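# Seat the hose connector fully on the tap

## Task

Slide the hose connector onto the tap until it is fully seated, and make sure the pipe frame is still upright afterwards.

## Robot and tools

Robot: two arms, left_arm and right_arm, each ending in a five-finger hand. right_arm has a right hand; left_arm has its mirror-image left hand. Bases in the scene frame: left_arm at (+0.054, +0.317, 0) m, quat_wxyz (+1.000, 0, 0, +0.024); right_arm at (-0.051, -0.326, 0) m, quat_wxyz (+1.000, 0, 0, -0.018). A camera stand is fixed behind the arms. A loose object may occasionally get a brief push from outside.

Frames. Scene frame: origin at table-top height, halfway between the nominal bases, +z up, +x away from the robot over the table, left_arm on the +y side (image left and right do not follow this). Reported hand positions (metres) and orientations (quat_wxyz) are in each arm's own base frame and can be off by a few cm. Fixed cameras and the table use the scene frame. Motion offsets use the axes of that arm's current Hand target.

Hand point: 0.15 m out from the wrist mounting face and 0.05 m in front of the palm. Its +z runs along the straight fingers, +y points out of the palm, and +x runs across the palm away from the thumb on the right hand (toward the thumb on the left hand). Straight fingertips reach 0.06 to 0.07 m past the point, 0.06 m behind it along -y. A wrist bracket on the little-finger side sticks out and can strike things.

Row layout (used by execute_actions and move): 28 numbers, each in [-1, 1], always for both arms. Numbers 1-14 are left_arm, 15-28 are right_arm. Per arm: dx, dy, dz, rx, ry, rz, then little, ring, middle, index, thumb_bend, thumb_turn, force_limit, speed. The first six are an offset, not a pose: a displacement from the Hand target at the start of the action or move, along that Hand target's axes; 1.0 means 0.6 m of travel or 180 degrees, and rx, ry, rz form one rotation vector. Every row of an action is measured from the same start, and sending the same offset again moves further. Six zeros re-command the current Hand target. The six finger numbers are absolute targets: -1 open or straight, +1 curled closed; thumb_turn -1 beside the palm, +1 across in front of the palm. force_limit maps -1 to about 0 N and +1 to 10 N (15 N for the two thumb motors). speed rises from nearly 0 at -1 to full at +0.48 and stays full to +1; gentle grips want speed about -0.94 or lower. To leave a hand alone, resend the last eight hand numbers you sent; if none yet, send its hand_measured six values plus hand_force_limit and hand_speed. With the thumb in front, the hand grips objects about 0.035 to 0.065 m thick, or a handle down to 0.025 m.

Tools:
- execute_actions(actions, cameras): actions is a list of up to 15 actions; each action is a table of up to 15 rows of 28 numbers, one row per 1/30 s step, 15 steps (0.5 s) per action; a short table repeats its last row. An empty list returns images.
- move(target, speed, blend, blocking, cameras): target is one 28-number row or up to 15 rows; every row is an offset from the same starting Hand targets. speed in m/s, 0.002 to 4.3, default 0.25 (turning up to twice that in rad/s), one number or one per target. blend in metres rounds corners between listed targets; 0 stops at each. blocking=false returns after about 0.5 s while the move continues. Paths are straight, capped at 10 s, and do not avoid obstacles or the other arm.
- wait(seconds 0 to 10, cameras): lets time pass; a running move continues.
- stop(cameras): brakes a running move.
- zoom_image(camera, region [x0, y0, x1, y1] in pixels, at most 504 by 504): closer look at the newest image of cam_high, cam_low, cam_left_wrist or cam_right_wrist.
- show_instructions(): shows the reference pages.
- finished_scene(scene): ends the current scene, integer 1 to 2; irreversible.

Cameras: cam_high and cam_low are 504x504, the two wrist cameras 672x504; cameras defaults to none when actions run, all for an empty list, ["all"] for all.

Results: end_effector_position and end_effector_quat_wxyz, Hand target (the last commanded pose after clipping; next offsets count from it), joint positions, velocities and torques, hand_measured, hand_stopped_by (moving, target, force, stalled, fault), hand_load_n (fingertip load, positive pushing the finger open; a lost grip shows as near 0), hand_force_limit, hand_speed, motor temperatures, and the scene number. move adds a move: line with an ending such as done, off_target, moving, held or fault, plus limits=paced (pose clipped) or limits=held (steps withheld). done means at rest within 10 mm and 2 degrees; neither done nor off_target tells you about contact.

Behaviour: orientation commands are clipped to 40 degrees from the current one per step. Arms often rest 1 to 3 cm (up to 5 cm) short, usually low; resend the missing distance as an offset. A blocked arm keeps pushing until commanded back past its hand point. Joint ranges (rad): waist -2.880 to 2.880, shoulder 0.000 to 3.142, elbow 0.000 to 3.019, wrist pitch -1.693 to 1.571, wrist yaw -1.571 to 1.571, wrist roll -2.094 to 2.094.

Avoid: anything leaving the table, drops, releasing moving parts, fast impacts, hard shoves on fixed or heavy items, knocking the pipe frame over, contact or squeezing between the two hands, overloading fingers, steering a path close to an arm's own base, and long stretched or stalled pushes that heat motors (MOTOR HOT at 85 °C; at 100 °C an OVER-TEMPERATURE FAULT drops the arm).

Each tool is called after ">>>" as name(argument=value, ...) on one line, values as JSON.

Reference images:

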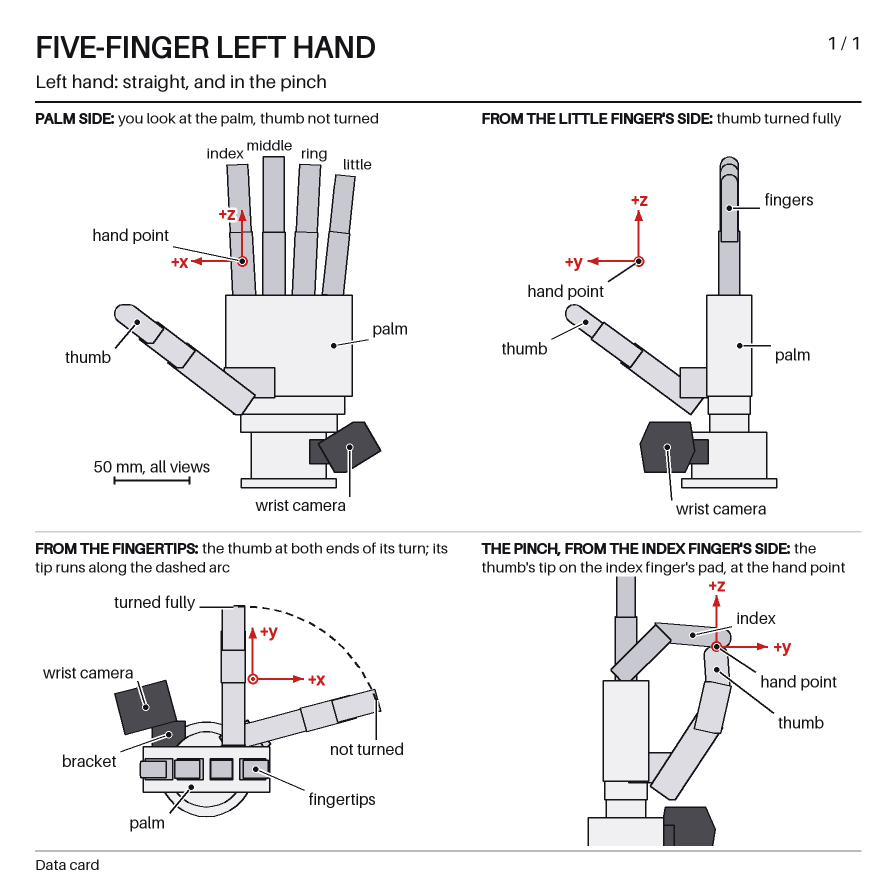

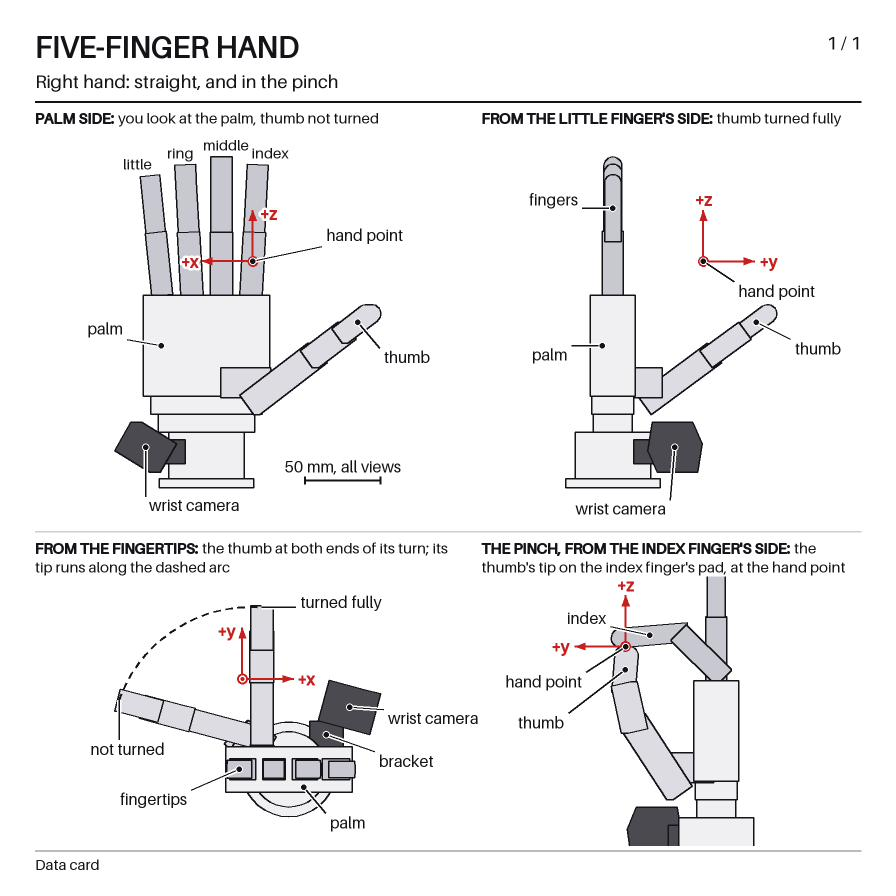

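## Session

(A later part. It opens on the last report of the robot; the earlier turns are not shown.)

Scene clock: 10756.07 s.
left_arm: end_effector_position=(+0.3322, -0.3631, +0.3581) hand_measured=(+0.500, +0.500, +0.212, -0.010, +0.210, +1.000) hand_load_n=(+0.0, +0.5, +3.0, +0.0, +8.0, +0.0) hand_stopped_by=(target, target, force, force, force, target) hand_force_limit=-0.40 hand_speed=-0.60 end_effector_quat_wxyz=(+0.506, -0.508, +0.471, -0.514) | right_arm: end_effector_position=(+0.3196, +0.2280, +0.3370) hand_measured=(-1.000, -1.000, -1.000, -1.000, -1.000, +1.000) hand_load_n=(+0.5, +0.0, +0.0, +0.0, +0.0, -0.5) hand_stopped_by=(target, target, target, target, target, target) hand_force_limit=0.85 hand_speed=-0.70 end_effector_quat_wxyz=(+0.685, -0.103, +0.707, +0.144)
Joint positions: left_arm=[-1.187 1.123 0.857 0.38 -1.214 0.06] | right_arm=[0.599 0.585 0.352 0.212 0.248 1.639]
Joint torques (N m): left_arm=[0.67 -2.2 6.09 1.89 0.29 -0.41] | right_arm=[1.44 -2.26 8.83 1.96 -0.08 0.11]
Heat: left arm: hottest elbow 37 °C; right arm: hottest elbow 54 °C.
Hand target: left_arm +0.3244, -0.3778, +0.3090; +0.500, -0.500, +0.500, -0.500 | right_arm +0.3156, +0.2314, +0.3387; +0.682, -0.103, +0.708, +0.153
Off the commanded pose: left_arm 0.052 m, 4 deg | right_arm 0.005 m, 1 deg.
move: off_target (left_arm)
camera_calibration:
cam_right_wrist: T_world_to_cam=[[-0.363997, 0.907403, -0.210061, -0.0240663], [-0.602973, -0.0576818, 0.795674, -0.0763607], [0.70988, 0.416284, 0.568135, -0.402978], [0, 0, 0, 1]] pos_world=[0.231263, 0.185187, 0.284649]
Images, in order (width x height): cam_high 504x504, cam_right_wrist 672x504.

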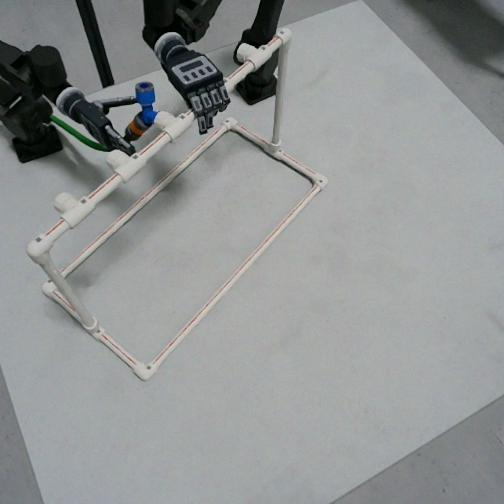

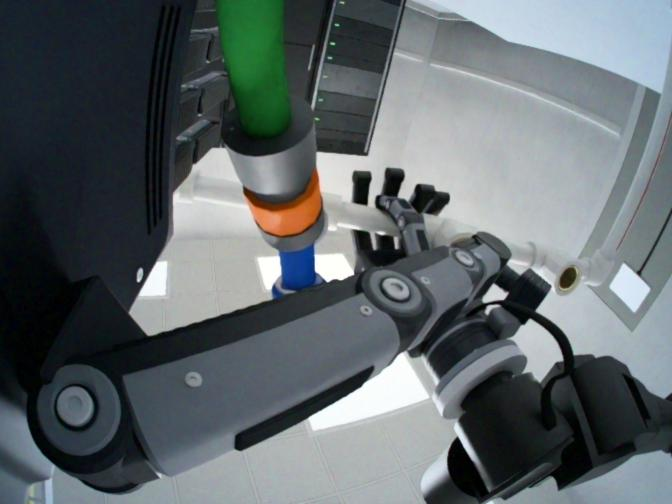

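>>> move(target=[[0,0,0,0,0,0,0.5,0.5,0.5,0.5,0.5,1,-0.4,-0.6,0,-0.08,-0.03,0,0,0,-1,-1,-1,-1,-1,1,0.85,-0.7],[0,0,0,0,0,0,0.5,0.5,0.5,0.5,0.5,1,-0.4,-0.6,0,-0.2,0,0,0,0,-1,-1,-1,-1,-1,1,0.85,-0.7]], speed=0.1, blend=[0.02,0], cameras=["cam_right_wrist","cam_high"])

>>> zoom_image(camera="cam_high", region=[60, 60, 210, 210])

Scene clock: 10775.30 s.
left_arm: end_effector_position=(+0.3322, -0.3631, +0.3581) hand_measured=(+0.500, +0.500, +0.212, -0.010, +0.210, +1.000) hand_load_n=(+0.0, +1.0, +3.0, +0.0, +7.5, +0.0) hand_stopped_by=(target, target, force, force, force, target) hand_force_limit=-0.40 hand_speed=-0.60 end_effector_quat_wxyz=(+0.506, -0.508, +0.471, -0.514) | right_arm: end_effector_position=(+0.3535, +0.1227, +0.3110) hand_measured=(-1.000, -1.000, -1.000, -1.000, -1.000, +1.000) hand_load_n=(-0.5, +0.0, +0.0, +0.0, +0.0, -0.5) hand_stopped_by=(target, target, target, target, target, target) hand_force_limit=0.85 hand_speed=-0.70 end_effector_quat_wxyz=(+0.666, -0.102, +0.722, +0.158)
Joint positions: left_arm=[-1.187 1.123 0.857 0.38 -1.214 0.06] | right_arm=[-0.007 0.62 0.317 0.236 -0.379 1.639]
Joint torques (N m): left_arm=[0.67 -2.2 6.11 1.91 0.29 -0.41] | right_arm=[-0.21 -1.2 10.55 3.19 -0.22 -0.03]
Heat: left arm: hottest elbow 37 °C; right arm: hottest elbow 53 °C.
Hand target: left_arm +0.3244, -0.3778, +0.3090; +0.500, -0.500, +0.500, -0.500 | right_arm +0.3581, +0.1195, +0.3294; +0.682, -0.103, +0.708, +0.153
Off the commanded pose: left_arm 0.052 m, 4 deg | right_arm 0.019 m, 2 deg.
move: off_target (left_arm, right_arm)
camera_calibration:
cam_right_wrist: T_world_to_cam=[[-0.391856, 0.902383, -0.179317, 0.0792943], [-0.561391, -0.0801071, 0.823664, -0.0619555], [0.728896, 0.423424, 0.53798, -0.366676], [0, 0, 0, 1]] pos_world=[0.263559, 0.0787426, 0.262514]
Images, in order (width x height): cam_high 504x504, cam_right_wrist 672x504.

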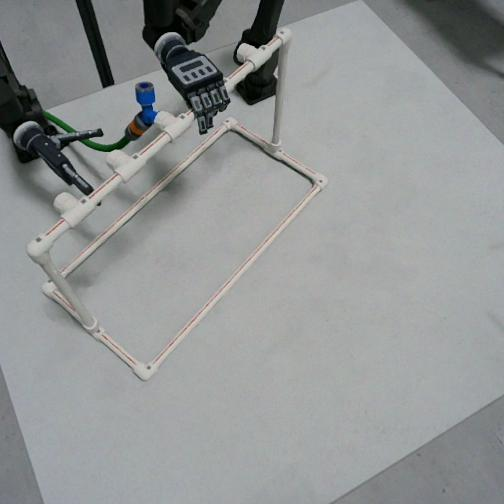

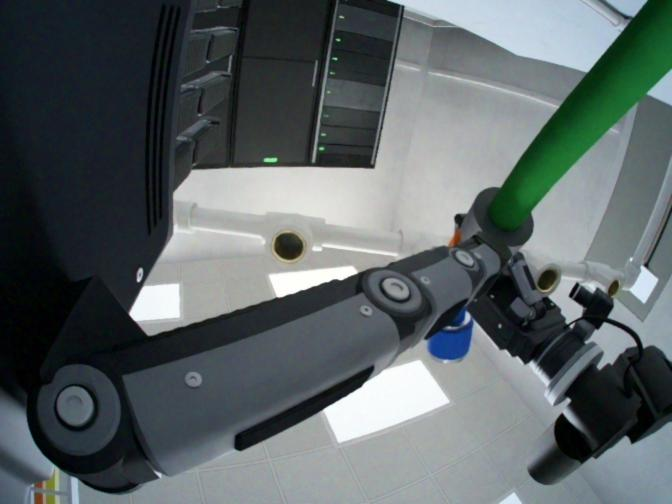

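Scaled by 3.360.

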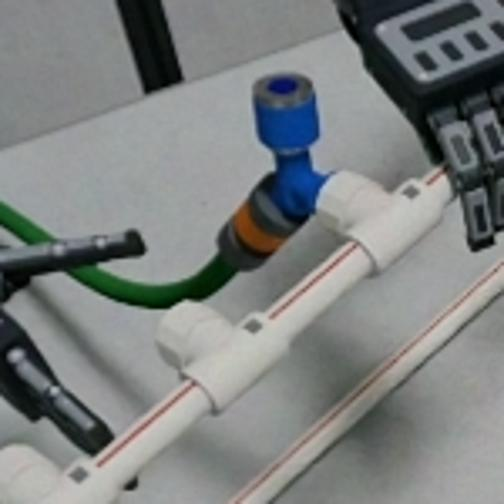

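>>> move(target=[0,0,0.01,0,0,0,-1,-1,-1,-1,0.5,1,-0.4,-0.6,0,0,0,0,0,0,-1,-1,-1,-1,-1,1,0.85,-0.7], speed=0.05)

>>> move(target=[0,0,0,0,0,0,-1,-1,-1,-1,-1,1,-0.4,-0.6,0,0,0,0,0,0,-1,-1,-1,-1,-1,1,0.85,-0.7])

>>> move(target=[0,-0.2,0,0,0,0,-1,-1,-1,-1,-1,1,-0.4,-0.6,0,0,0,0,0,0,-1,-1,-1,-1,-1,1,0.85,-0.7], speed=0.08, cameras=["cam_high","cam_low","cam_left_wrist"])

>>> zoom_image(camera="cam_high", region=[100, 60, 200, 160])

Scene clock: 10786.70 s.
left_arm: end_effector_position=(+0.3321, -0.3633, +0.3578) hand_measured=(-1.000, -1.000, -1.000, -1.000, +0.210, +1.000) hand_load_n=(+0.0, +0.0, +0.0, +0.0, +5.5, -1.0) hand_stopped_by=(target, target, target, target, force, target) hand_force_limit=-0.40 hand_speed=-0.60 end_effector_quat_wxyz=(+0.506, -0.507, +0.472, -0.514) | right_arm: end_effector_position=(+0.3535, +0.1227, +0.3111) hand_measured=(-1.000, -1.000, -1.000, -1.000, -1.000, +1.000) hand_load_n=(+0.0, +0.0, +0.0, +0.0, +0.0, -0.5) hand_stopped_by=(target, target, target, target, target, target) hand_force_limit=0.85 hand_speed=-0.70 end_effector_quat_wxyz=(+0.667, -0.102, +0.721, +0.158)
Joint positions: left_arm=[-1.187 1.123 0.857 0.38 -1.212 0.062] | right_arm=[-0.007 0.62 0.317 0.236 -0.379 1.639]
Joint torques (N m): left_arm=[1.85 -1.73 6.49 1.85 0.78 -0.45] | right_arm=[-0.32 -1.2 10.51 3.21 -0.22 -0.03]
Heat: left arm: hottest elbow 37 °C; right arm: hottest elbow 52 °C.
Hand target: left_arm +0.3305, -0.3778, +0.3090; +0.500, -0.500, +0.500, -0.500 | right_arm +0.3581, +0.1195, +0.3294; +0.682, -0.103, +0.708, +0.153
Off the commanded pose: left_arm 0.051 m, 4 deg | right_arm 0.019 m, 2 deg.
move: off_target (left_arm, right_arm)

Scene clock: 10789.10 s.
left_arm: end_effector_position=(+0.3321, -0.3644, +0.3586) hand_measured=(-1.000, -1.000, -1.000, -1.000, -1.000, +1.000) hand_load_n=(-0.5, +0.0, +0.0, +0.0, +0.0, +0.0) hand_stopped_by=(target, target, target, target, target, target) hand_force_limit=-0.40 hand_speed=-0.60 end_effector_quat_wxyz=(+0.502, -0.509, +0.470, -0.518) | right_arm: end_effector_position=(+0.3535, +0.1227, +0.3111) hand_measured=(-1.000, -1.000, -1.000, -1.000, -1.000, +1.000) hand_load_n=(+0.0, +0.0, +0.0, +0.0, +0.0, -0.5) hand_stopped_by=(target, target, target, target, target, target) hand_force_limit=0.85 hand_speed=-0.70 end_effector_quat_wxyz=(+0.667, -0.102, +0.721, +0.158)
Joint positions: left_arm=[-1.187 1.123 0.857 0.382 -1.209 0.054] | right_arm=[-0.007 0.62 0.317 0.236 -0.379 1.639]
Joint torques (N m): left_arm=[1.9 -1.73 6.53 1.69 0.7 -0.37] | right_arm=[-0.15 -1.08 10.54 3.21 -0.22 -0.03]
Heat: left arm: hottest elbow 37 °C; right arm: hottest elbow 52 °C.
Hand target: left_arm +0.3305, -0.3778, +0.3090; +0.500, -0.500, +0.500, -0.500 | right_arm +0.3581, +0.1195, +0.3294; +0.682, -0.103, +0.708, +0.153
Off the commanded pose: left_arm 0.051 m, 4 deg | right_arm 0.019 m, 2 deg.
move: off_target (left_arm, right_arm)

Scene clock: 10791.33 s.
left_arm: end_effector_position=(+0.3308, -0.3703, +0.3974) hand_measured=(-1.000, -1.000, -1.000, -1.000, -1.000, +1.000) hand_load_n=(+0.0, +0.0, +0.0, +0.0, +0.0, +0.0) hand_stopped_by=(target, target, target, target, target, target) hand_force_limit=-0.40 hand_speed=-0.60 end_effector_quat_wxyz=(+0.512, -0.491, +0.517, -0.479) | right_arm: end_effector_position=(+0.3535, +0.1227, +0.3111) hand_measured=(-1.000, -1.000, -1.000, -1.000, -1.000, +1.000) hand_load_n=(+0.0, +0.0, +0.0, +0.0, +0.0, -0.5) hand_stopped_by=(target, target, target, target, target, target) hand_force_limit=0.85 hand_speed=-0.70 end_effector_quat_wxyz=(+0.667, -0.102, +0.721, +0.158)
Joint positions: left_arm=[-1.19 1.116 1.025 0.046 -1.198 0.016] | right_arm=[-0.007 0.62 0.317 0.236 -0.379 1.639]
Joint torques (N m): left_arm=[2.08 -6.71 16.29 1.85 0.12 -0.03] | right_arm=[-0.26 -1.03 10.55 3.17 -0.23 -0.02]
Heat: left arm: hottest elbow 37 °C; right arm: hottest elbow 52 °C.
Hand target: left_arm +0.3304, -0.3779, +0.4290; +0.500, -0.500, +0.500, -0.500 | right_arm +0.3581, +0.1195, +0.3294; +0.682, -0.103, +0.708, +0.153
Off the commanded pose: left_arm 0.033 m, 4 deg | right_arm 0.019 m, 2 deg.
move: off_target (left_arm, right_arm)
camera_calibration:
cam_left_wrist: T_world_to_cam=[[0.0395096, -0.271107, 0.961738, -0.495483], [-0.405858, -0.883873, -0.232484, -0.0829027], [0.913082, -0.381144, -0.144952, -0.270593], [0, 0, 0, 1]] pos_world=[0.233003, -0.310739, 0.418028]
Images, in order (width x height): cam_high 504x504, cam_low 504x504, cam_left_wrist 672x504.

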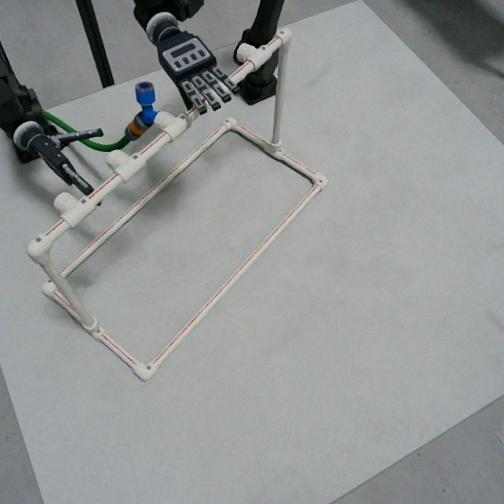

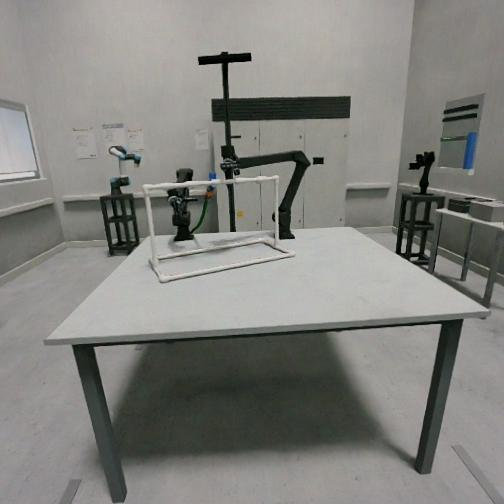

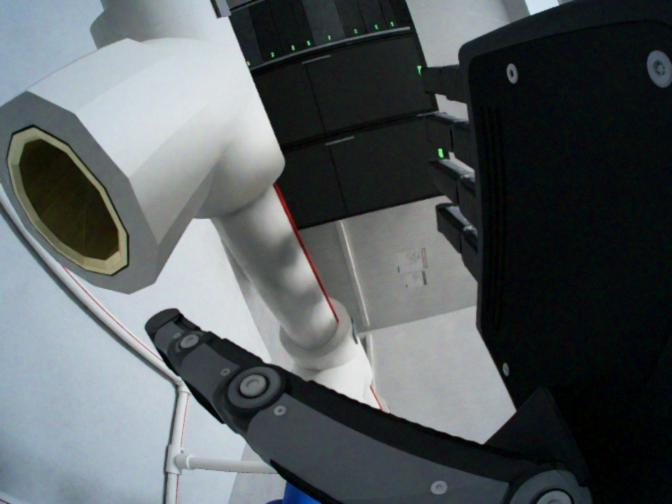

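Scaled by 5.040.

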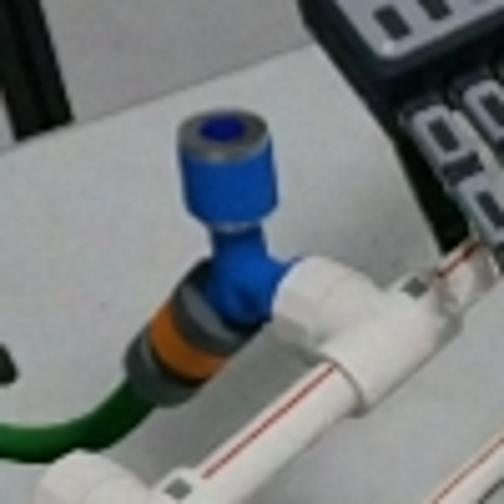

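>>> move(target=[0,-0.12,-0.04,0,0,0,-1,-1,-1,-1,-1,1,-0.4,-0.6,0,0,0,0,0,0,-1,-1,-1,-1,-1,1,0.85,-0.7], speed=0.15, cameras=["cam_high","cam_low"])

>>> zoom_image(camera="cam_high", region=[120, 80, 180, 140])

Scene clock: 10798.77 s.
left_arm: end_effector_position=(+0.3077, -0.3724, +0.4727) hand_measured=(-1.000, -1.000, -1.000, -1.000, -1.000, +1.000) hand_load_n=(+0.0, +0.0, +0.0, +0.0, +0.0, +0.0) hand_stopped_by=(target, target, target, target, target, target) hand_force_limit=-0.40 hand_speed=-0.60 end_effector_quat_wxyz=(+0.511, -0.491, +0.514, -0.483) | right_arm: end_effector_position=(+0.3535, +0.1227, +0.3111) hand_measured=(-1.000, -1.000, -1.000, -1.000, -1.000, +1.000) hand_load_n=(+0.0, +0.0, +0.0, +0.0, +0.0, -0.5) hand_stopped_by=(target, target, target, target, target, target) hand_force_limit=0.85 hand_speed=-0.70 end_effector_quat_wxyz=(+0.667, -0.102, +0.721, +0.158)
Joint positions: left_arm=[-1.251 1.098 1.205 -0.143 -1.254 0.017] | right_arm=[-0.007 0.62 0.317 0.236 -0.379 1.639]
Joint torques (N m): left_arm=[2.08 -5.54 16.36 1.77 -0.08 -0.01] | right_arm=[-0.21 -1.08 10.52 3.21 -0.23 -0.03]
Heat: left arm: hottest elbow 39 °C; right arm: hottest elbow 51 °C.
Hand target: left_arm +0.3064, -0.3778, +0.5008; +0.500, -0.500, +0.500, -0.500 | right_arm +0.3581, +0.1195, +0.3294; +0.682, -0.103, +0.708, +0.153
Off the commanded pose: left_arm 0.029 m, 3 deg | right_arm 0.019 m, 2 deg.
move: off_target (left_arm, right_arm)
Images, in order (width x height): cam_high 504x504, cam_low 504x504.

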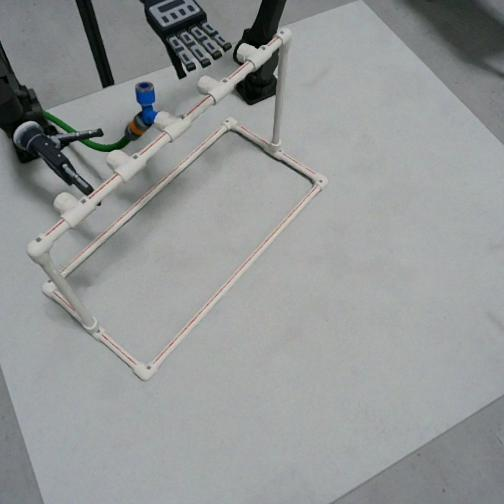

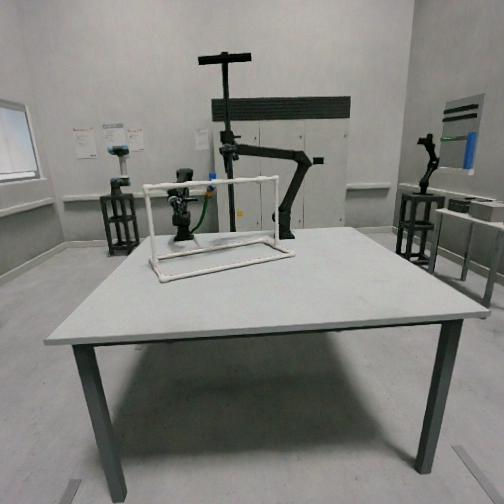

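Scaled by 8.400.

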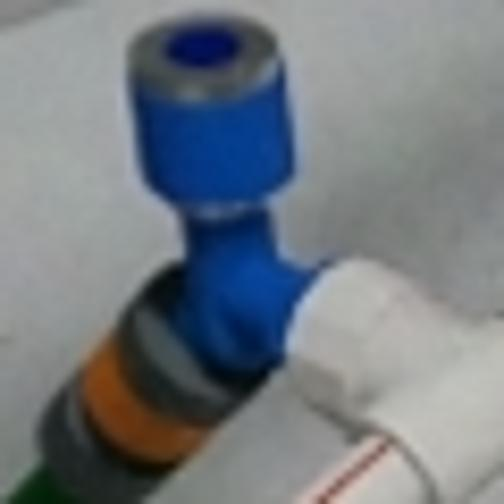

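>>> finished_scene(scene=1)

The scene is finished: the task was done.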